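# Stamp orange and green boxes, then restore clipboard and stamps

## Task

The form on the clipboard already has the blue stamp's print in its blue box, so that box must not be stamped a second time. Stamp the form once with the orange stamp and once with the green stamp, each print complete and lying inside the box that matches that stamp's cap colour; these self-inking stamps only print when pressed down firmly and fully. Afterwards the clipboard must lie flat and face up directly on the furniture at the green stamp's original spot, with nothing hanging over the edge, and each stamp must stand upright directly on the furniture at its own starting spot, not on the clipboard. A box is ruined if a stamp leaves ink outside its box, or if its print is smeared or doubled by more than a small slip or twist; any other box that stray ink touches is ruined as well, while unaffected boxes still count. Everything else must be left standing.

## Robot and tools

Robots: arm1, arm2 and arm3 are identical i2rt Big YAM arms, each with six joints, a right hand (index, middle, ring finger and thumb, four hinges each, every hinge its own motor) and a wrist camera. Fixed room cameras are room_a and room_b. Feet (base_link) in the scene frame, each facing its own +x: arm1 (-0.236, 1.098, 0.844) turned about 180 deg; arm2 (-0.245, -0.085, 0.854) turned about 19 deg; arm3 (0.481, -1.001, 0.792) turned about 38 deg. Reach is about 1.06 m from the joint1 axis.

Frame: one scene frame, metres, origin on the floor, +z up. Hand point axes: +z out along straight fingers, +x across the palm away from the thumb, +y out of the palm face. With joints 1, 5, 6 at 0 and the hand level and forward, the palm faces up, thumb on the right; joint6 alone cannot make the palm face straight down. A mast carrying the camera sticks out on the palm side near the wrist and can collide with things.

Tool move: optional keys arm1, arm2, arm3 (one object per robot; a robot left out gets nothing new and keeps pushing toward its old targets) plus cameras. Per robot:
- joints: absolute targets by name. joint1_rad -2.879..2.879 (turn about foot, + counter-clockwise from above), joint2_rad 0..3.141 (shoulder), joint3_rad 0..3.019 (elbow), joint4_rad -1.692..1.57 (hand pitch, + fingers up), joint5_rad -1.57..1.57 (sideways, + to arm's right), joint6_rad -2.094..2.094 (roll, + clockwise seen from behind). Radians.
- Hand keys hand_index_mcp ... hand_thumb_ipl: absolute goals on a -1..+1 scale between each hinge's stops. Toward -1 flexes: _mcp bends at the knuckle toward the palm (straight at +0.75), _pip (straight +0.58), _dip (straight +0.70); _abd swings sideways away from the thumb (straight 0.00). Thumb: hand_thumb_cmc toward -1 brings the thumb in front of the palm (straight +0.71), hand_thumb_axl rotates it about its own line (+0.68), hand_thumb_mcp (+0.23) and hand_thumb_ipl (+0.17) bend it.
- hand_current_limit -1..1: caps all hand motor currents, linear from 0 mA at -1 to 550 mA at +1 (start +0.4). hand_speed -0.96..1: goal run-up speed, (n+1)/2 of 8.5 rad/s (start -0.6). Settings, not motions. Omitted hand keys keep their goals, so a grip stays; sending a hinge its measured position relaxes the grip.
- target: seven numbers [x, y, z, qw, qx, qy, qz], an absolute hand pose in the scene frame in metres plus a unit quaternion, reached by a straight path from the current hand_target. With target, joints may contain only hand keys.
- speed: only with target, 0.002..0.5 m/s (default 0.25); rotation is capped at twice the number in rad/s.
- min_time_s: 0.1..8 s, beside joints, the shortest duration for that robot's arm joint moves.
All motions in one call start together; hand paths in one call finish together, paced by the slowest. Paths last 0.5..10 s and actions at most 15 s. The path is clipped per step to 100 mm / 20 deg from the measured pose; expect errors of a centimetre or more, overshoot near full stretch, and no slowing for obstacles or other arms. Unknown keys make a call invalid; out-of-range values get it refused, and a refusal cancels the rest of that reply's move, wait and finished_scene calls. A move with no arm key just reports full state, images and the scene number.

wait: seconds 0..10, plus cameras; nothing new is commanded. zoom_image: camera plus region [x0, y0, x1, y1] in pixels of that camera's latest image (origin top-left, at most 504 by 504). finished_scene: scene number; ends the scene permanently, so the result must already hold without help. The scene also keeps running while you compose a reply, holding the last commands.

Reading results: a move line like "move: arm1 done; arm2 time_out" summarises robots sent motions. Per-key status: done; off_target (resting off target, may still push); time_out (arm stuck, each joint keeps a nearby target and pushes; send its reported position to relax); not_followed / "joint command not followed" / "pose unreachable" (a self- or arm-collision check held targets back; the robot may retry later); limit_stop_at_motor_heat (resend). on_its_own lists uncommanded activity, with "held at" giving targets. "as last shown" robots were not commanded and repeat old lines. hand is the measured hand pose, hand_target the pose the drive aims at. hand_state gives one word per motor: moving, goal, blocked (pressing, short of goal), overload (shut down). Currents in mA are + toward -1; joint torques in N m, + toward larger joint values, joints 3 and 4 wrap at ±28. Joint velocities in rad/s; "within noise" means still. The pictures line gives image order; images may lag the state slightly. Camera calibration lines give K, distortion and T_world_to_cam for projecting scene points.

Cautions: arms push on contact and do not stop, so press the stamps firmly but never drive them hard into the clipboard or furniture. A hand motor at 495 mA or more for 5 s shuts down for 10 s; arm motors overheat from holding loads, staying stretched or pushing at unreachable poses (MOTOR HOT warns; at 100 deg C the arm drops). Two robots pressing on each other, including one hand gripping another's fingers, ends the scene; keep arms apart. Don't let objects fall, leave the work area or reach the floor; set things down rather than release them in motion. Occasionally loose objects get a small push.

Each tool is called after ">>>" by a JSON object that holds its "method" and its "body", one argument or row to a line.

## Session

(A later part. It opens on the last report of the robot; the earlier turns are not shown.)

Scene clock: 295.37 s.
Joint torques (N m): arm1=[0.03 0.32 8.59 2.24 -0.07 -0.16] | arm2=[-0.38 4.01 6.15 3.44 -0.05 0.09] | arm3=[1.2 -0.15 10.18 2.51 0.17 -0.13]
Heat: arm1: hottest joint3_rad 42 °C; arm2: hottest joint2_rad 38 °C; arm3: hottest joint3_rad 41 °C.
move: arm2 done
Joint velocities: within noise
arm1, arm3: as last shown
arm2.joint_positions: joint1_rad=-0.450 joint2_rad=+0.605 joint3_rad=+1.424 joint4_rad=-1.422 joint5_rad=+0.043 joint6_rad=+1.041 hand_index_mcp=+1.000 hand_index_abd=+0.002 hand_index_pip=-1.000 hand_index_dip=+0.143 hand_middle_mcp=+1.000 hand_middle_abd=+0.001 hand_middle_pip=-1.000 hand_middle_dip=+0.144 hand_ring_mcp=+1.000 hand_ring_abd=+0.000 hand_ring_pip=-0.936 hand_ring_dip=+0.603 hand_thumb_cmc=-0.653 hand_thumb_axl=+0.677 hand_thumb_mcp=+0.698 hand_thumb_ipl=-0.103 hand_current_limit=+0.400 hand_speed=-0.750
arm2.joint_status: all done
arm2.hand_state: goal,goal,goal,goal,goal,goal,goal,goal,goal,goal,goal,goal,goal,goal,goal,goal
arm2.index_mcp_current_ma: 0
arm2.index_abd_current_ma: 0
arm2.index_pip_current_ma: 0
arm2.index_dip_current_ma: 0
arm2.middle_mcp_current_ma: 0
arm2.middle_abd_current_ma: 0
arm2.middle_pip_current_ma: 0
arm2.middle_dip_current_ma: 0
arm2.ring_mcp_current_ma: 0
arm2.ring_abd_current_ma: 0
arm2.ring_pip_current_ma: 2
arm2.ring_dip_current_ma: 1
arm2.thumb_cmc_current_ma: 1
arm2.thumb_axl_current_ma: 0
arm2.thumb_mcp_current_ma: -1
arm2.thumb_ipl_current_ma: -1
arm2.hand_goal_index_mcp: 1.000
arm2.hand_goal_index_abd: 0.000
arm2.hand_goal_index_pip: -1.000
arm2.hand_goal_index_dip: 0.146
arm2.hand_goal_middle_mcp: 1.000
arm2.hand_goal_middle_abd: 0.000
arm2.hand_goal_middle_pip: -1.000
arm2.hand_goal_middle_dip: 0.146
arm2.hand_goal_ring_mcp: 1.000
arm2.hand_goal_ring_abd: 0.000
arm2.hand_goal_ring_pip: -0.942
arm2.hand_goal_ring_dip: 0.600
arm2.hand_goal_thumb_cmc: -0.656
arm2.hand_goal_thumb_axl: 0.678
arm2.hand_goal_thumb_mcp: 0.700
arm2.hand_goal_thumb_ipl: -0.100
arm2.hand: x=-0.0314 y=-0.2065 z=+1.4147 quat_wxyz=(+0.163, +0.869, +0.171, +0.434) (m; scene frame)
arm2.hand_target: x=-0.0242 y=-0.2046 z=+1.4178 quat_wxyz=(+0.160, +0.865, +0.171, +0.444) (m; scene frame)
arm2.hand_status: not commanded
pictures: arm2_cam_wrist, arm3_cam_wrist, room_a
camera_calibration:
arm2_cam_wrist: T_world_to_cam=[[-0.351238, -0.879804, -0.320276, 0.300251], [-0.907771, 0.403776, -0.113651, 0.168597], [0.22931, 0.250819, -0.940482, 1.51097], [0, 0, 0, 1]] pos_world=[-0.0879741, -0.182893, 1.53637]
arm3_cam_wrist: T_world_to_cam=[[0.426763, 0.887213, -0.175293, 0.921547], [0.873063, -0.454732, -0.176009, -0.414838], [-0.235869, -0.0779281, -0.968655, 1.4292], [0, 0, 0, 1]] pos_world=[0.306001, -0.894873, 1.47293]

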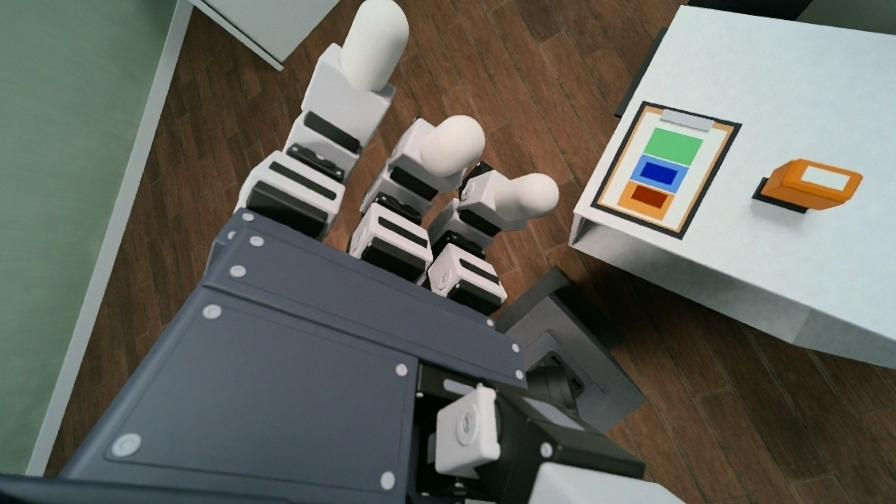

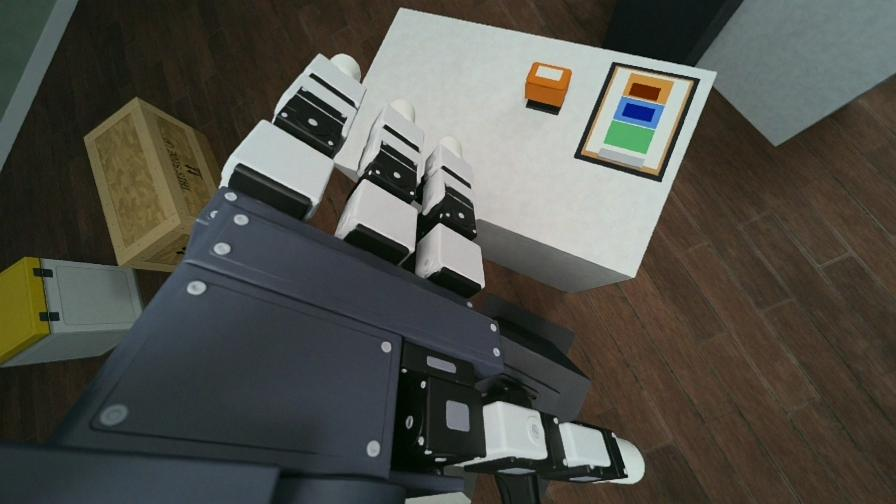

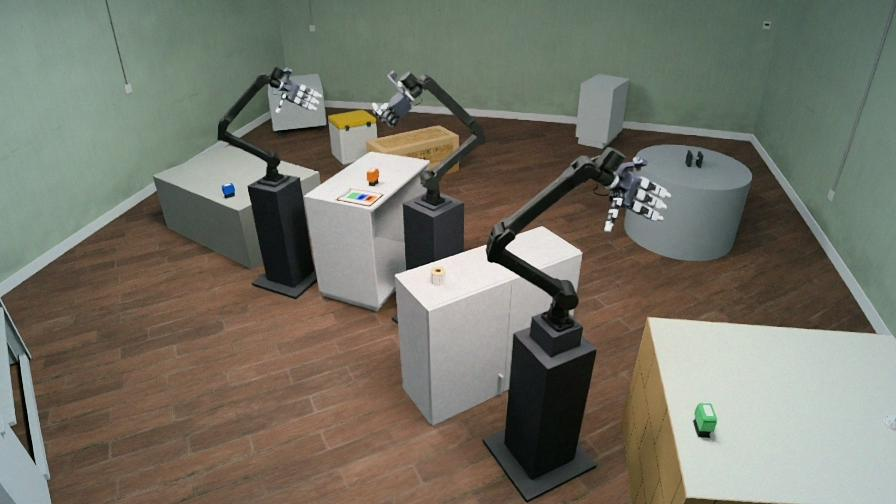

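>>> {"method": "move", "body": {
  "arm2": {"target": [0.21, -0.63, 1.12, 0, 0.9361, 0.3518, 0], "speed": 0.35, "joints": {"hand_speed": -0.4, "hand_index_mcp": 0.754, "hand_index_pip": 0.578, "hand_index_dip": 0.696, "hand_middle_mcp": 0.754, "hand_middle_pip": 0.578, "hand_middle_dip": 0.696, "hand_ring_mcp": 1.0, "hand_ring_pip": 0.578, "hand_ring_dip": 0.696, "hand_thumb_cmc": 0.71, "hand_thumb_mcp": 0.226, "hand_thumb_ipl": 0.168, "hand_current_limit": 0.7}}
}}

>>> {"method": "move", "body": {
  "arm2": {"target": [0.2165, -0.642, 0.97, 0, 0.9361, 0.3518, 0], "speed": 0.2},
  "cameras": ["arm2_cam_wrist", "arm3_cam_wrist"]
}}

>>> {"method": "zoom_image", "body": {
  "camera": "arm3_cam_wrist",
  "region": [540, 20, 740, 220]
}}

Scene clock: 312.53 s.
Joint torques (N m): arm1=[-0.03 0.26 8.57 2.25 -0.07 -0.15] | arm2=[-2.14 -19.43 10.28 -0.17 0.21 -0.01] | arm3=[0.21 0.56 10.07 2.36 0.19 -0.13]
Heat: arm1: hottest joint3_rad 42 °C; arm2: hottest joint2_rad 38 °C; arm3: hottest joint3_rad 41 °C.
move: arm2 off_target
Joint velocities: within noise
arm1, arm3: as last shown
arm2.joint_positions: joint1_rad=-1.165 joint2_rad=+1.987 joint3_rad=+2.099 joint4_rad=-1.683 joint5_rad=+0.000 joint6_rad=+0.021 hand_index_mcp=+0.754 hand_index_abd=+0.002 hand_index_pip=+0.575 hand_index_dip=+0.693 hand_middle_mcp=+0.754 hand_middle_abd=+0.001 hand_middle_pip=+0.576 hand_middle_dip=+0.694 hand_ring_mcp=+0.997 hand_ring_abd=+0.000 hand_ring_pip=+0.574 hand_ring_dip=+0.693 hand_thumb_cmc=+0.710 hand_thumb_axl=+0.677 hand_thumb_mcp=+0.224 hand_thumb_ipl=+0.164 hand_current_limit=+0.700 hand_speed=-0.400
arm2.joint_status: all done
arm2.hand_state: goal,goal,goal,goal,goal,goal,goal,goal,goal,goal,goal,goal,goal,goal,goal,goal
arm2.index_mcp_current_ma: 0
arm2.index_abd_current_ma: 0
arm2.index_pip_current_ma: 0
arm2.index_dip_current_ma: 0
arm2.middle_mcp_current_ma: 0
arm2.middle_abd_current_ma: 0
arm2.middle_pip_current_ma: 0
arm2.middle_dip_current_ma: 0
arm2.ring_mcp_current_ma: -1
arm2.ring_abd_current_ma: 0
arm2.ring_pip_current_ma: -1
arm2.ring_dip_current_ma: 0
arm2.thumb_cmc_current_ma: 0
arm2.thumb_axl_current_ma: 0
arm2.thumb_mcp_current_ma: -1
arm2.thumb_ipl_current_ma: -1
arm2.hand_goal_index_mcp: 0.754
arm2.hand_goal_index_abd: 0.000
arm2.hand_goal_index_pip: 0.578
arm2.hand_goal_index_dip: 0.696
arm2.hand_goal_middle_mcp: 0.754
arm2.hand_goal_middle_abd: 0.000
arm2.hand_goal_middle_pip: 0.578
arm2.hand_goal_middle_dip: 0.696
arm2.hand_goal_ring_mcp: 1.000
arm2.hand_goal_ring_abd: 0.000
arm2.hand_goal_ring_pip: 0.578
arm2.hand_goal_ring_dip: 0.696
arm2.hand_goal_thumb_cmc: 0.710
arm2.hand_goal_thumb_axl: 0.678
arm2.hand_goal_thumb_mcp: 0.226
arm2.hand_goal_thumb_ipl: 0.168
arm2.hand: x=+0.2108 y=-0.6208 z=+1.0940 quat_wxyz=(-0.003, +0.936, +0.352, +0.000) (m; scene frame)
arm2.hand_target: x=+0.2093 y=-0.6291 z=+1.1195 quat_wxyz=(+0.016, +0.936, +0.352, +0.005) (m; scene frame)
arm2.hand_status: off_target (0.028 m and 0.4 deg from the pose sent, 0.570 m and 58.2 deg at the start; a joint's target at an end of its range on 24 of 80 steps)
pictures: none

Scene clock: 314.00 s.
Joint torques (N m): arm1=[-0.03 0.32 8.58 2.24 -0.07 -0.15] | arm2=[-2.14 -19.37 7.19 0.81 0.16 0.01] | arm3=[0.97 -0.03 9.92 2.52 0.22 -0.17]
Heat: arm1: hottest joint3_rad 42 °C; arm2: hottest joint2_rad 38 °C; arm3: hottest joint3_rad 41 °C.
move: arm2 off_target
Joint velocities: within noise
arm1, arm3: as last shown
arm2.joint_positions: joint1_rad=-1.168 joint2_rad=+2.058 joint3_rad=+1.878 joint4_rad=-1.405 joint5_rad=+0.000 joint6_rad=+0.016 hand_index_mcp=+0.754 hand_index_abd=+0.002 hand_index_pip=+0.575 hand_index_dip=+0.693 hand_middle_mcp=+0.754 hand_middle_abd=+0.001 hand_middle_pip=+0.576 hand_middle_dip=+0.694 hand_ring_mcp=+0.997 hand_ring_abd=+0.000 hand_ring_pip=+0.574 hand_ring_dip=+0.693 hand_thumb_cmc=+0.710 hand_thumb_axl=+0.677 hand_thumb_mcp=+0.224 hand_thumb_ipl=+0.164 hand_current_limit=+0.700 hand_speed=-0.400
arm2.joint_status: not commanded
arm2.hand_state: goal,goal,goal,goal,goal,goal,goal,goal,goal,goal,goal,goal,goal,goal,goal,goal
arm2.index_mcp_current_ma: 0
arm2.index_abd_current_ma: 0
arm2.index_pip_current_ma: 0
arm2.index_dip_current_ma: 0
arm2.middle_mcp_current_ma: 0
arm2.middle_abd_current_ma: 0
arm2.middle_pip_current_ma: 0
arm2.middle_dip_current_ma: 0
arm2.ring_mcp_current_ma: -1
arm2.ring_abd_current_ma: 0
arm2.ring_pip_current_ma: -1
arm2.ring_dip_current_ma: 0
arm2.thumb_cmc_current_ma: 0
arm2.thumb_axl_current_ma: 0
arm2.thumb_mcp_current_ma: -1
arm2.thumb_ipl_current_ma: -1
arm2.hand_goal_index_mcp: 0.754
arm2.hand_goal_index_abd: 0.000
arm2.hand_goal_index_pip: 0.578
arm2.hand_goal_index_dip: 0.696
arm2.hand_goal_middle_mcp: 0.754
arm2.hand_goal_middle_abd: 0.000
arm2.hand_goal_middle_pip: 0.578
arm2.hand_goal_middle_dip: 0.696
arm2.hand_goal_ring_mcp: 1.000
arm2.hand_goal_ring_abd: 0.000
arm2.hand_goal_ring_pip: 0.578
arm2.hand_goal_ring_dip: 0.696
arm2.hand_goal_thumb_cmc: 0.710
arm2.hand_goal_thumb_axl: 0.678
arm2.hand_goal_thumb_mcp: 0.226
arm2.hand_goal_thumb_ipl: 0.168
arm2.hand: x=+0.2190 y=-0.6324 z=+0.9657 quat_wxyz=(-0.010, +0.936, +0.353, -0.003) (m; scene frame)
arm2.hand_target: x=+0.2165 y=-0.6418 z=+0.9699 quat_wxyz=(+0.000, +0.936, +0.352, +0.000) (m; scene frame)
arm2.hand_status: off_target (0.011 m and 1.2 deg from the pose sent, 0.126 m and 0.4 deg at the start)
pictures: arm2_cam_wrist, arm3_cam_wrist
camera_calibration:
arm2_cam_wrist: T_world_to_cam=[[-0.218871, -0.975315, -0.0292571, -0.500745], [-0.664889, 0.127128, 0.736044, -0.531918], [-0.714156, 0.180551, -0.676301, 1.04515], [0, 0, 0, 1]] pos_world=[0.283138, -0.609466, 1.0837]
arm3_cam_wrist: T_world_to_cam=[[0.426763, 0.887213, -0.175293, 0.921547], [0.873063, -0.454732, -0.176009, -0.414838], [-0.235869, -0.0779281, -0.968655, 1.4292], [0, 0, 0, 1]] pos_world=[0.306001, -0.894873, 1.47293]

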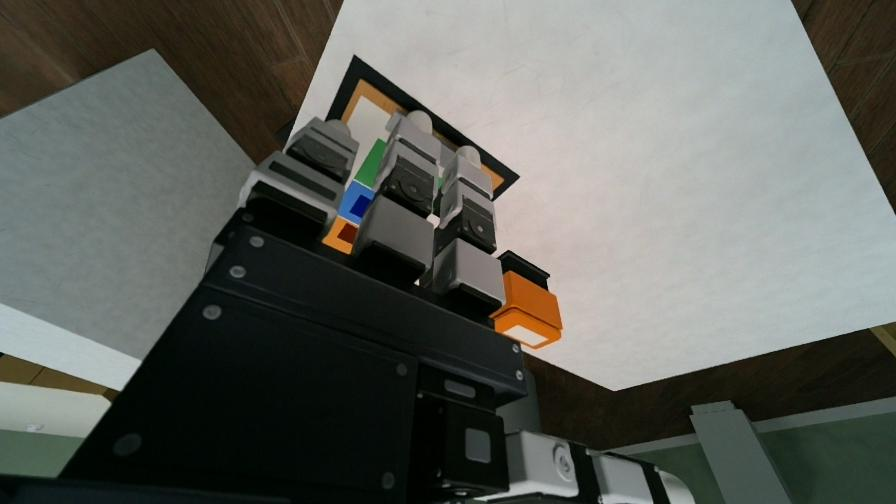

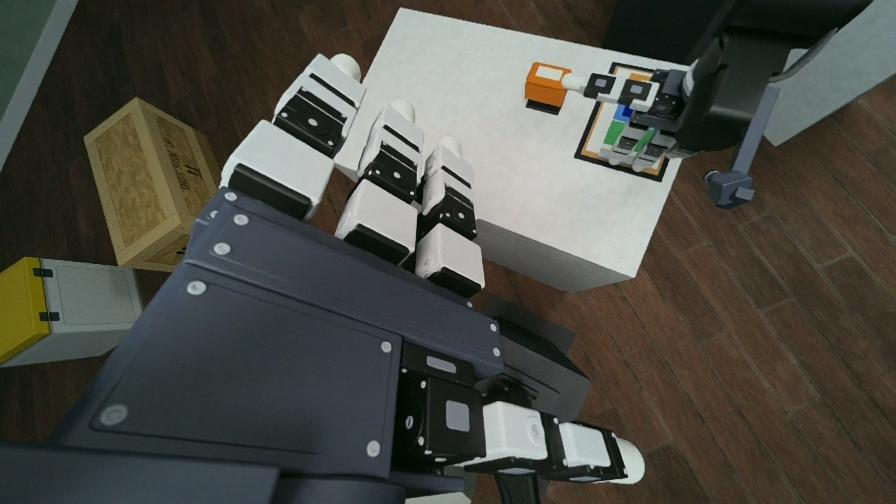

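Scaled by 2.520 from the camera's 896x504 image, which has a finer 1280x720 frame.

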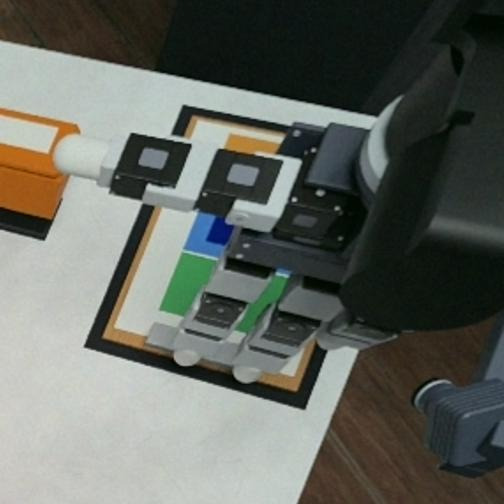

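>>> {"method": "move", "body": {
  "arm2": {"target": [0.2135, -0.6415, 0.925, 0, 0.9361, 0.3518, 0], "speed": 0.1}
}}

>>> {"method": "move", "body": {
  "arm2": {"target": [0.2125, -0.640, 0.912, 0, 0.9361, 0.3518, 0], "speed": 0.05},
  "cameras": ["arm2_cam_wrist", "arm3_cam_wrist"]
}}

>>> {"method": "zoom_image", "body": {
  "camera": "arm3_cam_wrist",
  "region": [560, 80, 700, 220]
}}

Scene clock: 319.73 s.
Joint torques (N m): arm1=[-0.03 0.32 8.58 2.25 -0.06 -0.16] | arm2=[-2.08 -18.55 6.61 0.98 0.14 -0.02] | arm3=[0.97 0.91 9.81 2.14 0.23 -0.12]
Heat: arm1: hottest joint3_rad 42 °C; arm2: hottest joint2_rad 39 °C; arm3: hottest joint3_rad 41 °C.
move: arm2 done
Joint velocities: within noise
arm1: as last shown
arm2.joint_positions: joint1_rad=-1.171 joint2_rad=+2.071 joint3_rad=+1.800 joint4_rad=-1.299 joint5_rad=+0.000 joint6_rad=+0.013 hand_index_mcp=+0.754 hand_index_abd=+0.002 hand_index_pip=+0.575 hand_index_dip=+0.693 hand_middle_mcp=+0.754 hand_middle_abd=+0.001 hand_middle_pip=+0.576 hand_middle_dip=+0.694 hand_ring_mcp=+0.997 hand_ring_abd=+0.000 hand_ring_pip=+0.574 hand_ring_dip=+0.693 hand_thumb_cmc=+0.710 hand_thumb_axl=+0.677 hand_thumb_mcp=+0.224 hand_thumb_ipl=+0.164 hand_current_limit=+0.700 hand_speed=-0.400
arm2.joint_status: not commanded
arm2.hand_state: goal,goal,goal,goal,goal,goal,goal,goal,goal,goal,goal,goal,goal,goal,goal,goal
arm2.index_mcp_current_ma: 0
arm2.index_abd_current_ma: 0
arm2.index_pip_current_ma: 0
arm2.index_dip_current_ma: 0
arm2.middle_mcp_current_ma: 0
arm2.middle_abd_current_ma: 0
arm2.middle_pip_current_ma: 0
arm2.middle_dip_current_ma: 0
arm2.ring_mcp_current_ma: -1
arm2.ring_abd_current_ma: 0
arm2.ring_pip_current_ma: -1
arm2.ring_dip_current_ma: 0
arm2.thumb_cmc_current_ma: 0
arm2.thumb_axl_current_ma: 0
arm2.thumb_mcp_current_ma: -1
arm2.thumb_ipl_current_ma: -1
arm2.hand_goal_index_mcp: 0.754
arm2.hand_goal_index_abd: 0.000
arm2.hand_goal_index_pip: 0.578
arm2.hand_goal_index_dip: 0.696
arm2.hand_goal_middle_mcp: 0.754
arm2.hand_goal_middle_abd: 0.000
arm2.hand_goal_middle_pip: 0.578
arm2.hand_goal_middle_dip: 0.696
arm2.hand_goal_ring_mcp: 1.000
arm2.hand_goal_ring_abd: 0.000
arm2.hand_goal_ring_pip: 0.578
arm2.hand_goal_ring_dip: 0.696
arm2.hand_goal_thumb_cmc: 0.710
arm2.hand_goal_thumb_axl: 0.678
arm2.hand_goal_thumb_mcp: 0.226
arm2.hand_goal_thumb_ipl: 0.168
arm2.hand: x=+0.2172 y=-0.6336 z=+0.9302 quat_wxyz=(-0.003, +0.936, +0.353, +0.000) (m; scene frame)
arm2.hand_target: x=+0.2133 y=-0.6414 z=+0.9249 quat_wxyz=(+0.000, +0.936, +0.352, +0.000) (m; scene frame)
arm2.hand_status: done (0.010 m and 0.3 deg from the pose sent, 0.042 m and 1.2 deg at the start)
arm3.joint_positions: joint1_rad=+2.290 joint2_rad=+0.632 joint3_rad=+1.361 joint4_rad=-1.266 joint5_rad=+0.116 joint6_rad=+0.997 hand_index_mcp=+0.756 hand_index_abd=+0.000 hand_index_pip=+0.577 hand_index_dip=+0.696 hand_middle_mcp=+0.757 hand_middle_abd=+0.000 hand_middle_pip=+0.577 hand_middle_dip=+0.696 hand_ring_mcp=+0.757 hand_ring_abd=+0.000 hand_ring_pip=+0.577 hand_ring_dip=+0.696 hand_thumb_cmc=+0.716 hand_thumb_axl=+0.677 hand_thumb_mcp=+0.226 hand_thumb_ipl=+0.168 hand_current_limit=+0.400 hand_speed=-0.600
arm3.joint_status: not commanded
arm3.hand_state: goal,goal,goal,goal,goal,goal,goal,goal,goal,goal,goal,goal,goal,goal,goal,goal
arm3.index_mcp_current_ma: 0
arm3.index_abd_current_ma: 0
arm3.index_pip_current_ma: 0
arm3.index_dip_current_ma: 0
arm3.middle_mcp_current_ma: 1
arm3.middle_abd_current_ma: 0
arm3.middle_pip_current_ma: 0
arm3.middle_dip_current_ma: 0
arm3.ring_mcp_current_ma: 1
arm3.ring_abd_current_ma: 0
arm3.ring_pip_current_ma: 0
arm3.ring_dip_current_ma: 0
arm3.thumb_cmc_current_ma: 0
arm3.thumb_axl_current_ma: 0
arm3.thumb_mcp_current_ma: 0
arm3.thumb_ipl_current_ma: 0
arm3.hand_goal_index_mcp: 0.754
arm3.hand_goal_index_abd: 0.000
arm3.hand_goal_index_pip: 0.576
arm3.hand_goal_index_dip: 0.696
arm3.hand_goal_middle_mcp: 0.754
arm3.hand_goal_middle_abd: 0.000
arm3.hand_goal_middle_pip: 0.576
arm3.hand_goal_middle_dip: 0.696
arm3.hand_goal_ring_mcp: 0.754
arm3.hand_goal_ring_abd: 0.000
arm3.hand_goal_ring_pip: 0.576
arm3.hand_goal_ring_dip: 0.696
arm3.hand_goal_thumb_cmc: 0.714
arm3.hand_goal_thumb_axl: 0.678
arm3.hand_goal_thumb_mcp: 0.226
arm3.hand_goal_thumb_ipl: 0.168
arm3.hand: x=+0.2443 y=-0.8522 z=+1.3572 quat_wxyz=(-0.439, -0.142, +0.857, +0.228) (m; scene frame)
arm3.hand_target: x=+0.2459 y=-0.8548 z=+1.3669 quat_wxyz=(-0.449, -0.144, +0.852, +0.230) (m; scene frame)
arm3.hand_status: not commanded
pictures: none

Scene clock: 320.70 s.
Joint torques (N m): arm1=[-0.03 0.26 8.59 2.25 -0.07 -0.16] | arm2=[-2.08 -18.26 6.46 1.02 0.14 -0.01] | arm3=[0.79 -0.26 9.95 2.4 0.24 -0.15]
Heat: arm1: hottest joint3_rad 42 °C; arm2: hottest joint2_rad 39 °C; arm3: hottest joint3_rad 41 °C.
move: arm2 off_target
Joint velocities: within noise
arm1.joint_positions: joint1_rad=-0.443 joint2_rad=+0.603 joint3_rad=+1.383 joint4_rad=-1.250 joint5_rad=-0.063 joint6_rad=+1.016 hand_index_mcp=+0.756 hand_index_abd=+0.001 hand_index_pip=+0.577 hand_index_dip=+0.696 hand_middle_mcp=+0.756 hand_middle_abd=+0.001 hand_middle_pip=+0.577 hand_middle_dip=+0.696 hand_ring_mcp=+0.756 hand_ring_abd=+0.000 hand_ring_pip=+0.577 hand_ring_dip=+0.696 hand_thumb_cmc=+0.715 hand_thumb_axl=+0.677 hand_thumb_mcp=+0.226 hand_thumb_ipl=+0.168 hand_current_limit=+0.400 hand_speed=-0.600
arm1.joint_status: not commanded
arm1.hand_state: goal,goal,goal,goal,goal,goal,goal,goal,goal,goal,goal,goal,goal,goal,goal,goal
arm1.index_mcp_current_ma: 1
arm1.index_abd_current_ma: 0
arm1.index_pip_current_ma: 0
arm1.index_dip_current_ma: 0
arm1.middle_mcp_current_ma: 1
arm1.middle_abd_current_ma: 0
arm1.middle_pip_current_ma: 0
arm1.middle_dip_current_ma: 0
arm1.ring_mcp_current_ma: 1
arm1.ring_abd_current_ma: 0
arm1.ring_pip_current_ma: 0
arm1.ring_dip_current_ma: 0
arm1.thumb_cmc_current_ma: 1
arm1.thumb_axl_current_ma: 0
arm1.thumb_mcp_current_ma: 0
arm1.thumb_ipl_current_ma: 0
arm1.hand_goal_index_mcp: 0.754
arm1.hand_goal_index_abd: 0.000
arm1.hand_goal_index_pip: 0.576
arm1.hand_goal_index_dip: 0.696
arm1.hand_goal_middle_mcp: 0.754
arm1.hand_goal_middle_abd: 0.000
arm1.hand_goal_middle_pip: 0.576
arm1.hand_goal_middle_dip: 0.696
arm1.hand_goal_ring_mcp: 0.754
arm1.hand_goal_ring_abd: 0.000
arm1.hand_goal_ring_pip: 0.576
arm1.hand_goal_ring_dip: 0.696
arm1.hand_goal_thumb_cmc: 0.714
arm1.hand_goal_thumb_axl: 0.678
arm1.hand_goal_thumb_mcp: 0.226
arm1.hand_goal_thumb_ipl: 0.168
arm1.hand: x=-0.4358 y=+1.2748 z=+1.4220 quat_wxyz=(-0.472, -0.064, +0.850, +0.227) (m; scene frame)
arm1.hand_target: x=-0.4310 y=+1.2745 z=+1.4376 quat_wxyz=(-0.484, -0.061, +0.841, +0.236) (m; scene frame)
arm1.hand_status: not commanded
arm2.joint_positions: joint1_rad=-1.171 joint2_rad=+2.073 joint3_rad=+1.776 joint4_rad=-1.268 joint5_rad=+0.000 joint6_rad=+0.013 hand_index_mcp=+0.754 hand_index_abd=+0.002 hand_index_pip=+0.576 hand_index_dip=+0.694 hand_middle_mcp=+0.754 hand_middle_abd=+0.001 hand_middle_pip=+0.576 hand_middle_dip=+0.694 hand_ring_mcp=+0.997 hand_ring_abd=+0.000 hand_ring_pip=+0.574 hand_ring_dip=+0.693 hand_thumb_cmc=+0.710 hand_thumb_axl=+0.677 hand_thumb_mcp=+0.224 hand_thumb_ipl=+0.164 hand_current_limit=+0.700 hand_speed=-0.400
arm2.joint_status: not commanded
arm2.hand_state: goal,goal,goal,goal,goal,goal,goal,goal,goal,goal,goal,goal,goal,goal,goal,goal
arm2.index_mcp_current_ma: 0
arm2.index_abd_current_ma: 0
arm2.index_pip_current_ma: 0
arm2.index_dip_current_ma: 0
arm2.middle_mcp_current_ma: 0
arm2.middle_abd_current_ma: 0
arm2.middle_pip_current_ma: 0
arm2.middle_dip_current_ma: 0
arm2.ring_mcp_current_ma: -1
arm2.ring_abd_current_ma: 0
arm2.ring_pip_current_ma: -1
arm2.ring_dip_current_ma: 0
arm2.thumb_cmc_current_ma: 0
arm2.thumb_axl_current_ma: 0
arm2.thumb_mcp_current_ma: -1
arm2.thumb_ipl_current_ma: -1
arm2.hand_goal_index_mcp: 0.754
arm2.hand_goal_index_abd: 0.000
arm2.hand_goal_index_pip: 0.578
arm2.hand_goal_index_dip: 0.696
arm2.hand_goal_middle_mcp: 0.754
arm2.hand_goal_middle_abd: 0.000
arm2.hand_goal_middle_pip: 0.578
arm2.hand_goal_middle_dip: 0.696
arm2.hand_goal_ring_mcp: 1.000
arm2.hand_goal_ring_abd: 0.000
arm2.hand_goal_ring_pip: 0.578
arm2.hand_goal_ring_dip: 0.696
arm2.hand_goal_thumb_cmc: 0.710
arm2.hand_goal_thumb_axl: 0.678
arm2.hand_goal_thumb_mcp: 0.226
arm2.hand_goal_thumb_ipl: 0.168
arm2.hand: x=+0.2165 y=-0.6328 z=+0.9207 quat_wxyz=(-0.001, +0.936, +0.353, +0.001) (m; scene frame)
arm2.hand_target: x=+0.2122 y=-0.6398 z=+0.9119 quat_wxyz=(+0.000, +0.936, +0.352, +0.000) (m; scene frame)
arm2.hand_status: off_target (0.012 m and 0.2 deg from the pose sent, 0.020 m and 0.3 deg at the start)
arm3: as last shown
pictures: arm2_cam_wrist, arm3_cam_wrist
camera_calibration:
arm2_cam_wrist: T_world_to_cam=[[-0.218901, -0.975583, -0.0178726, -0.513642], [-0.674624, 0.138088, 0.725131, -0.481174], [-0.704957, 0.170789, -0.688379, 1.01593], [0, 0, 0, 1]] pos_world=[0.279138, -0.608166, 1.03908]
arm3_cam_wrist: T_world_to_cam=[[0.426763, 0.887213, -0.175293, 0.921547], [0.873063, -0.454732, -0.176009, -0.414838], [-0.235869, -0.0779281, -0.968655, 1.4292], [0, 0, 0, 1]] pos_world=[0.306001, -0.894873, 1.47293]

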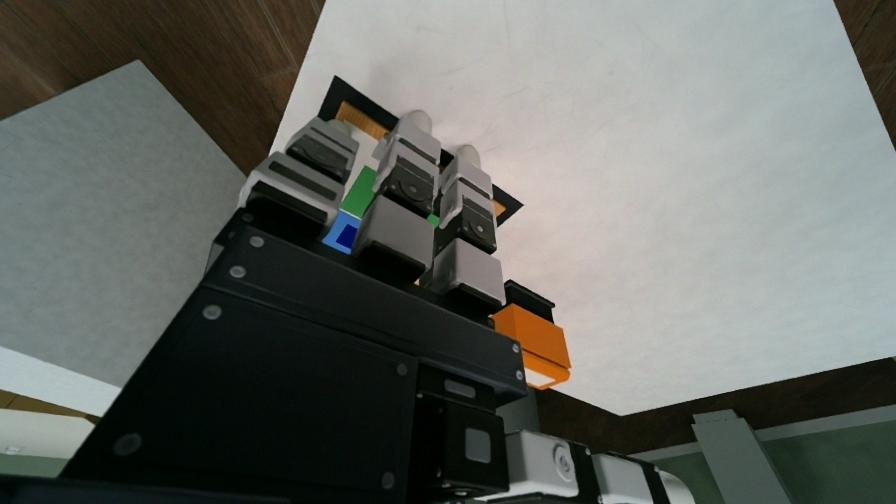

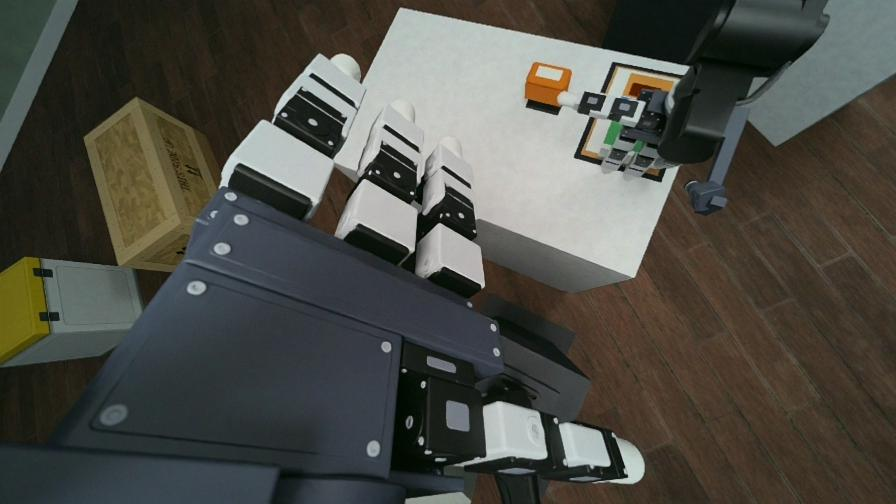

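Scaled by 3.600 from the camera's 896x504 image, which has a finer 1280x720 frame.

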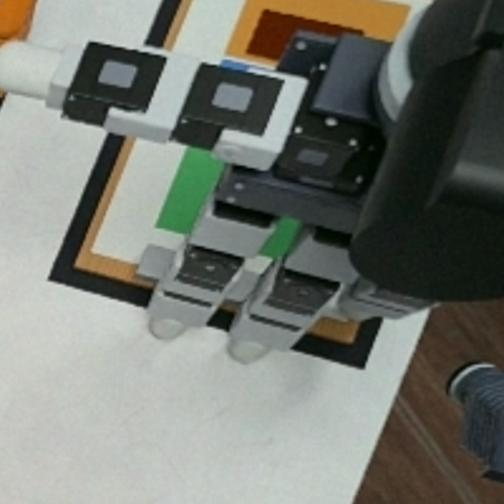

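>>> {"method": "move", "body": {
  "arm2": {"target": [0.2115, -0.641, 0.899, 0, 0.9361, 0.3518, 0], "speed": 0.05},
  "cameras": ["arm3_cam_wrist"]
}}

>>> {"method": "zoom_image", "body": {
  "camera": "arm3_cam_wrist",
  "region": [560, 80, 700, 220]
}}

Scene clock: 323.80 s.
Joint torques (N m): arm1=[0.03 0.32 8.57 2.22 -0.07 -0.16] | arm2=[-2.2 -17.49 5.63 1.52 0.11 -0.02] | arm3=[1.14 0.03 10.02 2.45 0.23 -0.15]
Heat: arm1: hottest joint3_rad 42 °C; arm2: hottest joint2_rad 39 °C; arm3: hottest joint3_rad 41 °C.
move: arm2 off_target
Joint velocities: within noise
arm1, arm3: as last shown
arm2.joint_positions: joint1_rad=-1.171 joint2_rad=+2.073 joint3_rad=+1.771 joint4_rad=-1.251 joint5_rad=+0.000 joint6_rad=+0.013 hand_index_mcp=+0.769 hand_index_abd=+0.000 hand_index_pip=+0.588 hand_index_dip=+0.700 hand_middle_mcp=+0.759 hand_middle_abd=+0.000 hand_middle_pip=+0.580 hand_middle_dip=+0.696 hand_ring_mcp=+0.997 hand_ring_abd=+0.000 hand_ring_pip=+0.574 hand_ring_dip=+0.693 hand_thumb_cmc=+0.710 hand_thumb_axl=+0.677 hand_thumb_mcp=+0.224 hand_thumb_ipl=+0.164 hand_current_limit=+0.700 hand_speed=-0.400
arm2.joint_status: not commanded
arm2.hand_state: goal,goal,goal,goal,goal,goal,goal,goal,goal,goal,goal,goal,goal,goal,goal,goal
arm2.index_mcp_current_ma: 9
arm2.index_abd_current_ma: 0
arm2.index_pip_current_ma: 4
arm2.index_dip_current_ma: 1
arm2.middle_mcp_current_ma: 1
arm2.middle_abd_current_ma: 0
arm2.middle_pip_current_ma: 0
arm2.middle_dip_current_ma: 0
arm2.ring_mcp_current_ma: -1
arm2.ring_abd_current_ma: 0
arm2.ring_pip_current_ma: -1
arm2.ring_dip_current_ma: 0
arm2.thumb_cmc_current_ma: 0
arm2.thumb_axl_current_ma: 0
arm2.thumb_mcp_current_ma: -1
arm2.thumb_ipl_current_ma: -1
arm2.hand_goal_index_mcp: 0.754
arm2.hand_goal_index_abd: 0.000
arm2.hand_goal_index_pip: 0.578
arm2.hand_goal_index_dip: 0.696
arm2.hand_goal_middle_mcp: 0.754
arm2.hand_goal_middle_abd: 0.000
arm2.hand_goal_middle_pip: 0.578
arm2.hand_goal_middle_dip: 0.696
arm2.hand_goal_ring_mcp: 1.000
arm2.hand_goal_ring_abd: 0.000
arm2.hand_goal_ring_pip: 0.578
arm2.hand_goal_ring_dip: 0.696
arm2.hand_goal_thumb_cmc: 0.710
arm2.hand_goal_thumb_axl: 0.678
arm2.hand_goal_thumb_mcp: 0.226
arm2.hand_goal_thumb_ipl: 0.168
arm2.hand: x=+0.2182 y=-0.6347 z=+0.9200 quat_wxyz=(+0.005, +0.936, +0.353, +0.003) (m; scene frame)
arm2.hand_target: x=+0.2111 y=-0.6404 z=+0.8992 quat_wxyz=(+0.000, +0.936, +0.352, +0.000) (m; scene frame)
arm2.hand_status: off_target (0.023 m and 0.7 deg from the pose sent, 0.024 m and 0.2 deg at the start)
pictures: arm3_cam_wrist
camera_calibration:
arm3_cam_wrist: T_world_to_cam=[[0.426763, 0.887213, -0.175293, 0.921547], [0.873063, -0.454732, -0.176009, -0.414838], [-0.235869, -0.0779281, -0.968655, 1.4292], [0, 0, 0, 1]] pos_world=[0.306001, -0.894873, 1.47293]

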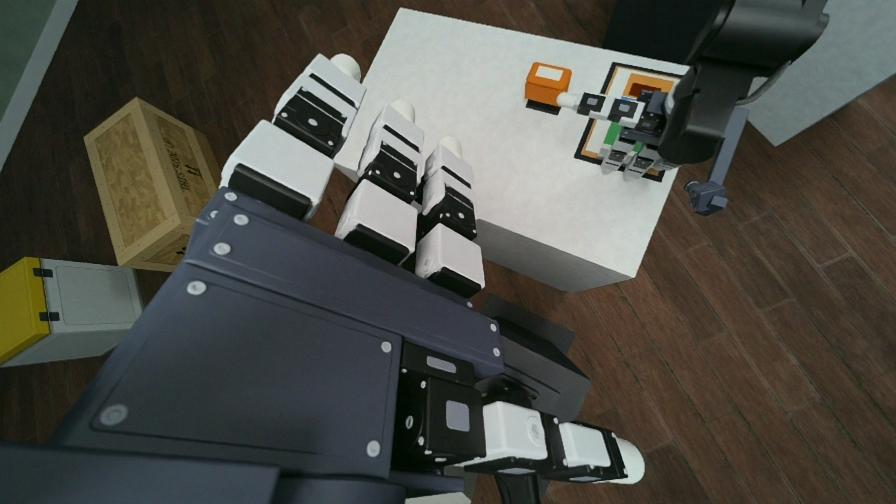

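Scaled by 3.600 from the camera's 896x504 image, which has a finer 1280x720 frame.

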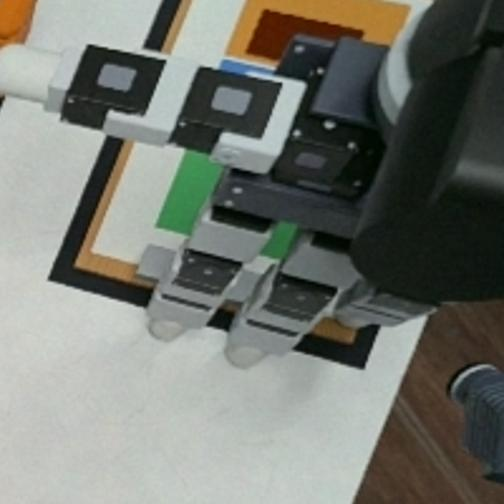

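>>> {"method": "move", "body": {
  "arm2": {"target": [0.178, -0.593, 0.914, 0, 0.9361, 0.3518, 0], "speed": 0.06},
  "cameras": ["arm3_cam_wrist"]
}}

>>> {"method": "zoom_image", "body": {
  "camera": "arm3_cam_wrist",
  "region": [540, 20, 740, 220]
}}

Scene clock: 328.30 s.
Joint torques (N m): arm1=[0.03 0.32 8.57 2.24 -0.07 -0.15] | arm2=[-1.26 -17.85 5.04 0.05 0.13 0.11] | arm3=[1.08 -0.56 9.99 2.61 0.21 -0.14]
Heat: arm1: hottest joint3_rad 42 °C; arm2: hottest joint2_rad 39 °C; arm3: hottest joint3_rad 41 °C.
move: arm2 off_target
Joint velocities: within noise
arm1, arm3: as last shown
arm2.joint_positions: joint1_rad=-1.171 joint2_rad=+1.944 joint3_rad=+1.559 joint4_rad=-1.154 joint5_rad=+0.000 joint6_rad=+0.012 hand_index_mcp=+0.714 hand_index_abd=-0.003 hand_index_pip=+0.552 hand_index_dip=+0.683 hand_middle_mcp=+0.712 hand_middle_abd=-0.001 hand_middle_pip=+0.556 hand_middle_dip=+0.685 hand_ring_mcp=+0.996 hand_ring_abd=+0.000 hand_ring_pip=+0.574 hand_ring_dip=+0.693 hand_thumb_cmc=+0.710 hand_thumb_axl=+0.677 hand_thumb_mcp=+0.223 hand_thumb_ipl=+0.164 hand_current_limit=+0.700 hand_speed=-0.400
arm2.joint_status: not commanded
arm2.hand_state: blocked,goal,blocked,goal,blocked,goal,blocked,goal,goal,goal,goal,goal,goal,goal,goal,goal
arm2.index_mcp_current_ma: -49
arm2.index_abd_current_ma: 0
arm2.index_pip_current_ma: -21
arm2.index_dip_current_ma: -7
arm2.middle_mcp_current_ma: -52
arm2.middle_abd_current_ma: 0
arm2.middle_pip_current_ma: -16
arm2.middle_dip_current_ma: -5
arm2.ring_mcp_current_ma: -1
arm2.ring_abd_current_ma: 0
arm2.ring_pip_current_ma: -1
arm2.ring_dip_current_ma: 0
arm2.thumb_cmc_current_ma: 0
arm2.thumb_axl_current_ma: 0
arm2.thumb_mcp_current_ma: -1
arm2.thumb_ipl_current_ma: -1
arm2.hand_goal_index_mcp: 0.754
arm2.hand_goal_index_abd: 0.000
arm2.hand_goal_index_pip: 0.578
arm2.hand_goal_index_dip: 0.696
arm2.hand_goal_middle_mcp: 0.754
arm2.hand_goal_middle_abd: 0.000
arm2.hand_goal_middle_pip: 0.578
arm2.hand_goal_middle_dip: 0.696
arm2.hand_goal_ring_mcp: 1.000
arm2.hand_goal_ring_abd: 0.000
arm2.hand_goal_ring_pip: 0.578
arm2.hand_goal_ring_dip: 0.696
arm2.hand_goal_thumb_cmc: 0.710
arm2.hand_goal_thumb_axl: 0.678
arm2.hand_goal_thumb_mcp: 0.226
arm2.hand_goal_thumb_ipl: 0.168
arm2.hand: x=+0.1862 y=-0.5993 z=+0.9205 quat_wxyz=(+0.012, +0.935, +0.353, +0.005) (m; scene frame)
arm2.hand_target: x=+0.1781 y=-0.5931 z=+0.9141 quat_wxyz=(+0.000, +0.936, +0.352, +0.000) (m; scene frame)
arm2.hand_status: off_target (0.012 m and 1.5 deg from the pose sent, 0.058 m and 0.7 deg at the start)
pictures: arm3_cam_wrist
camera_calibration:
arm3_cam_wrist: T_world_to_cam=[[0.426763, 0.887213, -0.175293, 0.921547], [0.873063, -0.454732, -0.176009, -0.414838], [-0.235869, -0.0779281, -0.968655, 1.4292], [0, 0, 0, 1]] pos_world=[0.306001, -0.894873, 1.47293]

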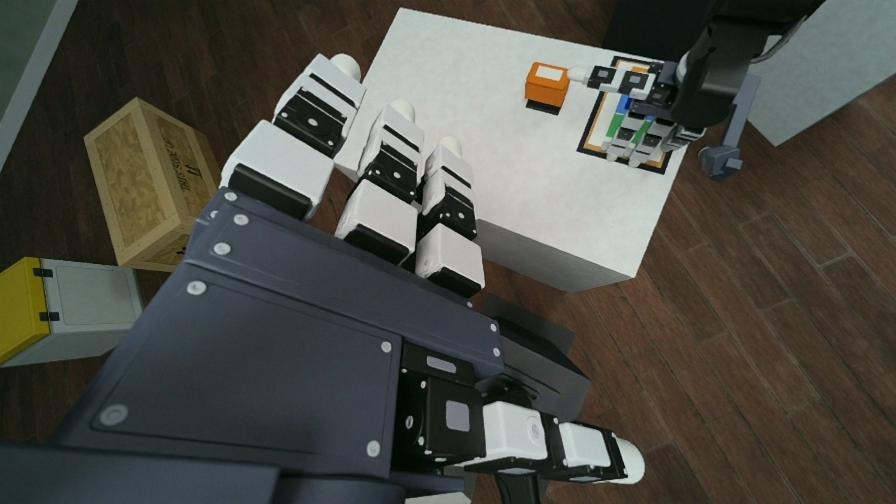

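Scaled by 2.520 from the camera's 896x504 image, which has a finer 1280x720 frame.

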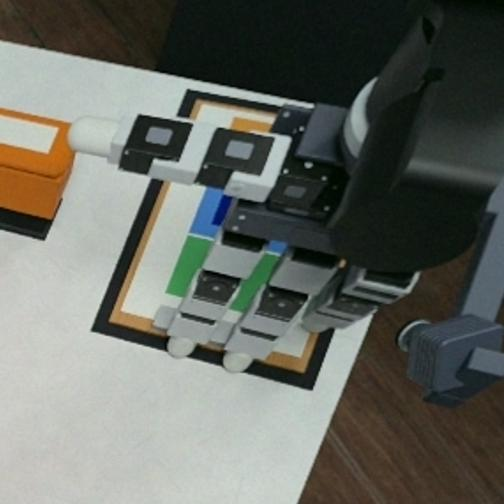

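>>> {"method": "move", "body": {
  "arm2": {"target": [0.140, -0.5475, 0.914, 0, 0.9361, 0.3518, 0], "speed": 0.06},
  "cameras": ["arm3_cam_wrist"]
}}

>>> {"method": "zoom_image", "body": {
  "camera": "arm3_cam_wrist",
  "region": [540, 20, 740, 220]
}}

Scene clock: 333.33 s.
Joint torques (N m): arm1=[0.03 0.32 8.58 2.24 -0.07 -0.16] | arm2=[-1.08 -15.44 4.88 0.25 0.11 0.16] | arm3=[0.91 0.67 10.09 2.61 0.17 -0.09]
Heat: arm1: hottest joint3_rad 42 °C; arm2: hottest joint2_rad 39 °C; arm3: hottest joint3_rad 41 °C.
move: arm2 done
Joint velocities: within noise
arm1, arm3: as last shown
arm2.joint_positions: joint1_rad=-1.171 joint2_rad=+1.806 joint3_rad=+1.346 joint4_rad=-1.088 joint5_rad=+0.000 joint6_rad=+0.012 hand_index_mcp=+0.715 hand_index_abd=-0.003 hand_index_pip=+0.553 hand_index_dip=+0.682 hand_middle_mcp=+0.718 hand_middle_abd=-0.001 hand_middle_pip=+0.559 hand_middle_dip=+0.686 hand_ring_mcp=+0.996 hand_ring_abd=+0.000 hand_ring_pip=+0.575 hand_ring_dip=+0.693 hand_thumb_cmc=+0.710 hand_thumb_axl=+0.677 hand_thumb_mcp=+0.223 hand_thumb_ipl=+0.164 hand_current_limit=+0.700 hand_speed=-0.400
arm2.joint_status: not commanded
arm2.hand_state: blocked,goal,blocked,goal,blocked,goal,goal,goal,goal,goal,goal,goal,goal,goal,goal,goal
arm2.index_mcp_current_ma: -46
arm2.index_abd_current_ma: 0
arm2.index_pip_current_ma: -20
arm2.index_dip_current_ma: -7
arm2.middle_mcp_current_ma: -41
arm2.middle_abd_current_ma: 0
arm2.middle_pip_current_ma: -13
arm2.middle_dip_current_ma: -4
arm2.ring_mcp_current_ma: -1
arm2.ring_abd_current_ma: 0
arm2.ring_pip_current_ma: -1
arm2.ring_dip_current_ma: 0
arm2.thumb_cmc_current_ma: 0
arm2.thumb_axl_current_ma: 0
arm2.thumb_mcp_current_ma: -1
arm2.thumb_ipl_current_ma: -1
arm2.hand_goal_index_mcp: 0.754
arm2.hand_goal_index_abd: 0.000
arm2.hand_goal_index_pip: 0.578
arm2.hand_goal_index_dip: 0.696
arm2.hand_goal_middle_mcp: 0.754
arm2.hand_goal_middle_abd: 0.000
arm2.hand_goal_middle_pip: 0.578
arm2.hand_goal_middle_dip: 0.696
arm2.hand_goal_ring_mcp: 1.000
arm2.hand_goal_ring_abd: 0.000
arm2.hand_goal_ring_pip: 0.578
arm2.hand_goal_ring_dip: 0.696
arm2.hand_goal_thumb_cmc: 0.710
arm2.hand_goal_thumb_axl: 0.678
arm2.hand_goal_thumb_mcp: 0.226
arm2.hand_goal_thumb_ipl: 0.168
arm2.hand: x=+0.1453 y=-0.5540 z=+0.9180 quat_wxyz=(+0.008, +0.935, +0.353, +0.004) (m; scene frame)
arm2.hand_target: x=+0.1400 y=-0.5476 z=+0.9141 quat_wxyz=(+0.000, +0.936, +0.352, +0.000) (m; scene frame)
arm2.hand_status: done (0.009 m and 1.0 deg from the pose sent, 0.070 m and 1.5 deg at the start)
pictures: arm3_cam_wrist
camera_calibration:
arm3_cam_wrist: T_world_to_cam=[[0.426763, 0.887213, -0.175293, 0.921547], [0.873063, -0.454732, -0.176009, -0.414838], [-0.235869, -0.0779281, -0.968655, 1.4292], [0, 0, 0, 1]] pos_world=[0.306001, -0.894873, 1.47293]

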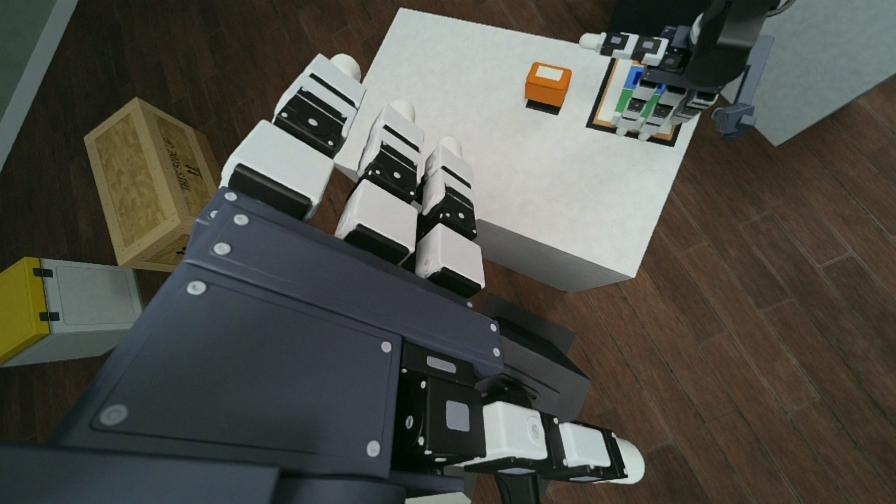

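Scaled by 2.520 from the camera's 896x504 image, which has a finer 1280x720 frame.

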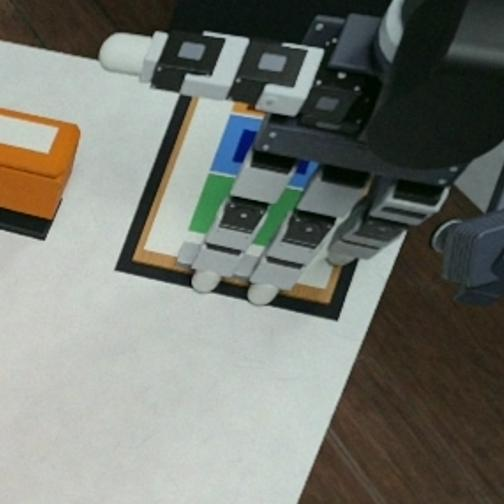

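>>> {"method": "move", "body": {
  "arm2": {"target": [0.111, -0.5144, 0.914, 0, 0.9361, 0.3518, 0], "speed": 0.06},
  "cameras": ["arm3_cam_wrist"]
}}

>>> {"method": "zoom_image", "body": {
  "camera": "arm3_cam_wrist",
  "region": [540, 20, 740, 220]
}}

Scene clock: 336.60 s.
Joint torques (N m): arm1=[-0.03 0.32 8.57 2.24 -0.07 -0.16] | arm2=[-0.85 -13.92 4.86 0.32 0.12 0.17] | arm3=[0.79 0.38 10.25 2.35 0.17 -0.13]
Heat: arm1: hottest joint3_rad 42 °C; arm2: hottest joint2_rad 39 °C; arm3: hottest joint3_rad 41 °C.
move: arm2 done
Joint velocities: within noise
arm1, arm3: as last shown
arm2.joint_positions: joint1_rad=-1.171 joint2_rad=+1.707 joint3_rad=+1.201 joint4_rad=-1.048 joint5_rad=+0.000 joint6_rad=+0.012 hand_index_mcp=+0.714 hand_index_abd=-0.003 hand_index_pip=+0.551 hand_index_dip=+0.681 hand_middle_mcp=+0.720 hand_middle_abd=-0.001 hand_middle_pip=+0.559 hand_middle_dip=+0.685 hand_ring_mcp=+0.996 hand_ring_abd=+0.000 hand_ring_pip=+0.575 hand_ring_dip=+0.693 hand_thumb_cmc=+0.710 hand_thumb_axl=+0.677 hand_thumb_mcp=+0.223 hand_thumb_ipl=+0.164 hand_current_limit=+0.700 hand_speed=-0.400
arm2.joint_status: not commanded
arm2.hand_state: blocked,goal,blocked,goal,blocked,goal,goal,goal,goal,goal,goal,goal,goal,goal,goal,goal
arm2.index_mcp_current_ma: -48
arm2.index_abd_current_ma: 0
arm2.index_pip_current_ma: -22
arm2.index_dip_current_ma: -9
arm2.middle_mcp_current_ma: -36
arm2.middle_abd_current_ma: 0
arm2.middle_pip_current_ma: -12
arm2.middle_dip_current_ma: -5
arm2.ring_mcp_current_ma: -1
arm2.ring_abd_current_ma: 0
arm2.ring_pip_current_ma: -1
arm2.ring_dip_current_ma: 0
arm2.thumb_cmc_current_ma: 0
arm2.thumb_axl_current_ma: 0
arm2.thumb_mcp_current_ma: -1
arm2.thumb_ipl_current_ma: -1
arm2.hand_goal_index_mcp: 0.754
arm2.hand_goal_index_abd: 0.000
arm2.hand_goal_index_pip: 0.578
arm2.hand_goal_index_dip: 0.696
arm2.hand_goal_middle_mcp: 0.754
arm2.hand_goal_middle_abd: 0.000
arm2.hand_goal_middle_pip: 0.578
arm2.hand_goal_middle_dip: 0.696
arm2.hand_goal_ring_mcp: 1.000
arm2.hand_goal_ring_abd: 0.000
arm2.hand_goal_ring_pip: 0.578
arm2.hand_goal_ring_dip: 0.696
arm2.hand_goal_thumb_cmc: 0.710
arm2.hand_goal_thumb_axl: 0.678
arm2.hand_goal_thumb_mcp: 0.226
arm2.hand_goal_thumb_ipl: 0.168
arm2.hand: x=+0.1149 y=-0.5203 z=+0.9160 quat_wxyz=(+0.005, +0.935, +0.353, +0.003) (m; scene frame)
arm2.hand_target: x=+0.1110 y=-0.5144 z=+0.9139 quat_wxyz=(+0.000, +0.936, +0.352, +0.000) (m; scene frame)
arm2.hand_status: done (0.007 m and 0.6 deg from the pose sent, 0.053 m and 1.0 deg at the start)
pictures: arm3_cam_wrist
camera_calibration:
arm3_cam_wrist: T_world_to_cam=[[0.426763, 0.887213, -0.175293, 0.921547], [0.873063, -0.454732, -0.176009, -0.414838], [-0.235869, -0.0779281, -0.968655, 1.4292], [0, 0, 0, 1]] pos_world=[0.306001, -0.894873, 1.47293]

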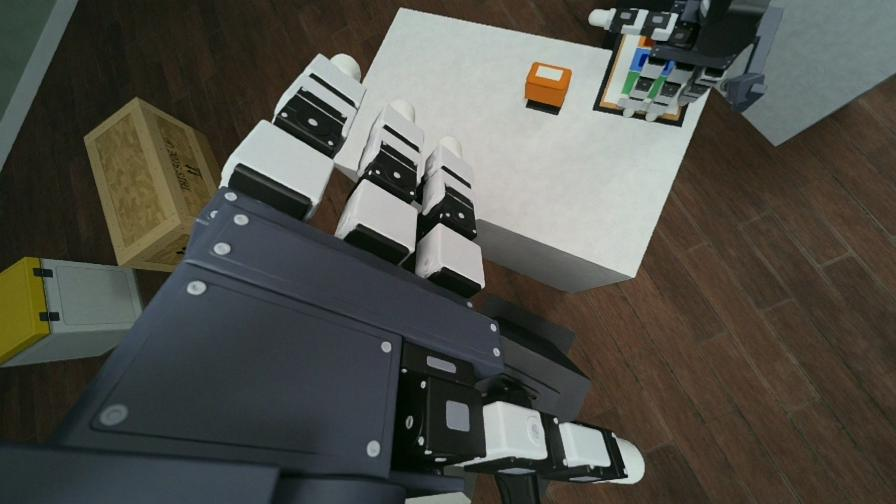

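Scaled by 2.520 from the camera's 896x504 image, which has a finer 1280x720 frame.

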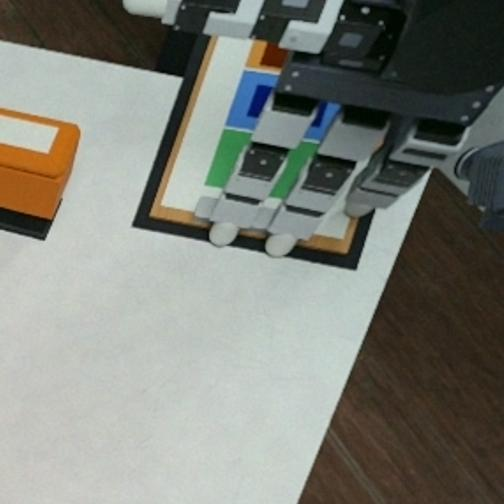

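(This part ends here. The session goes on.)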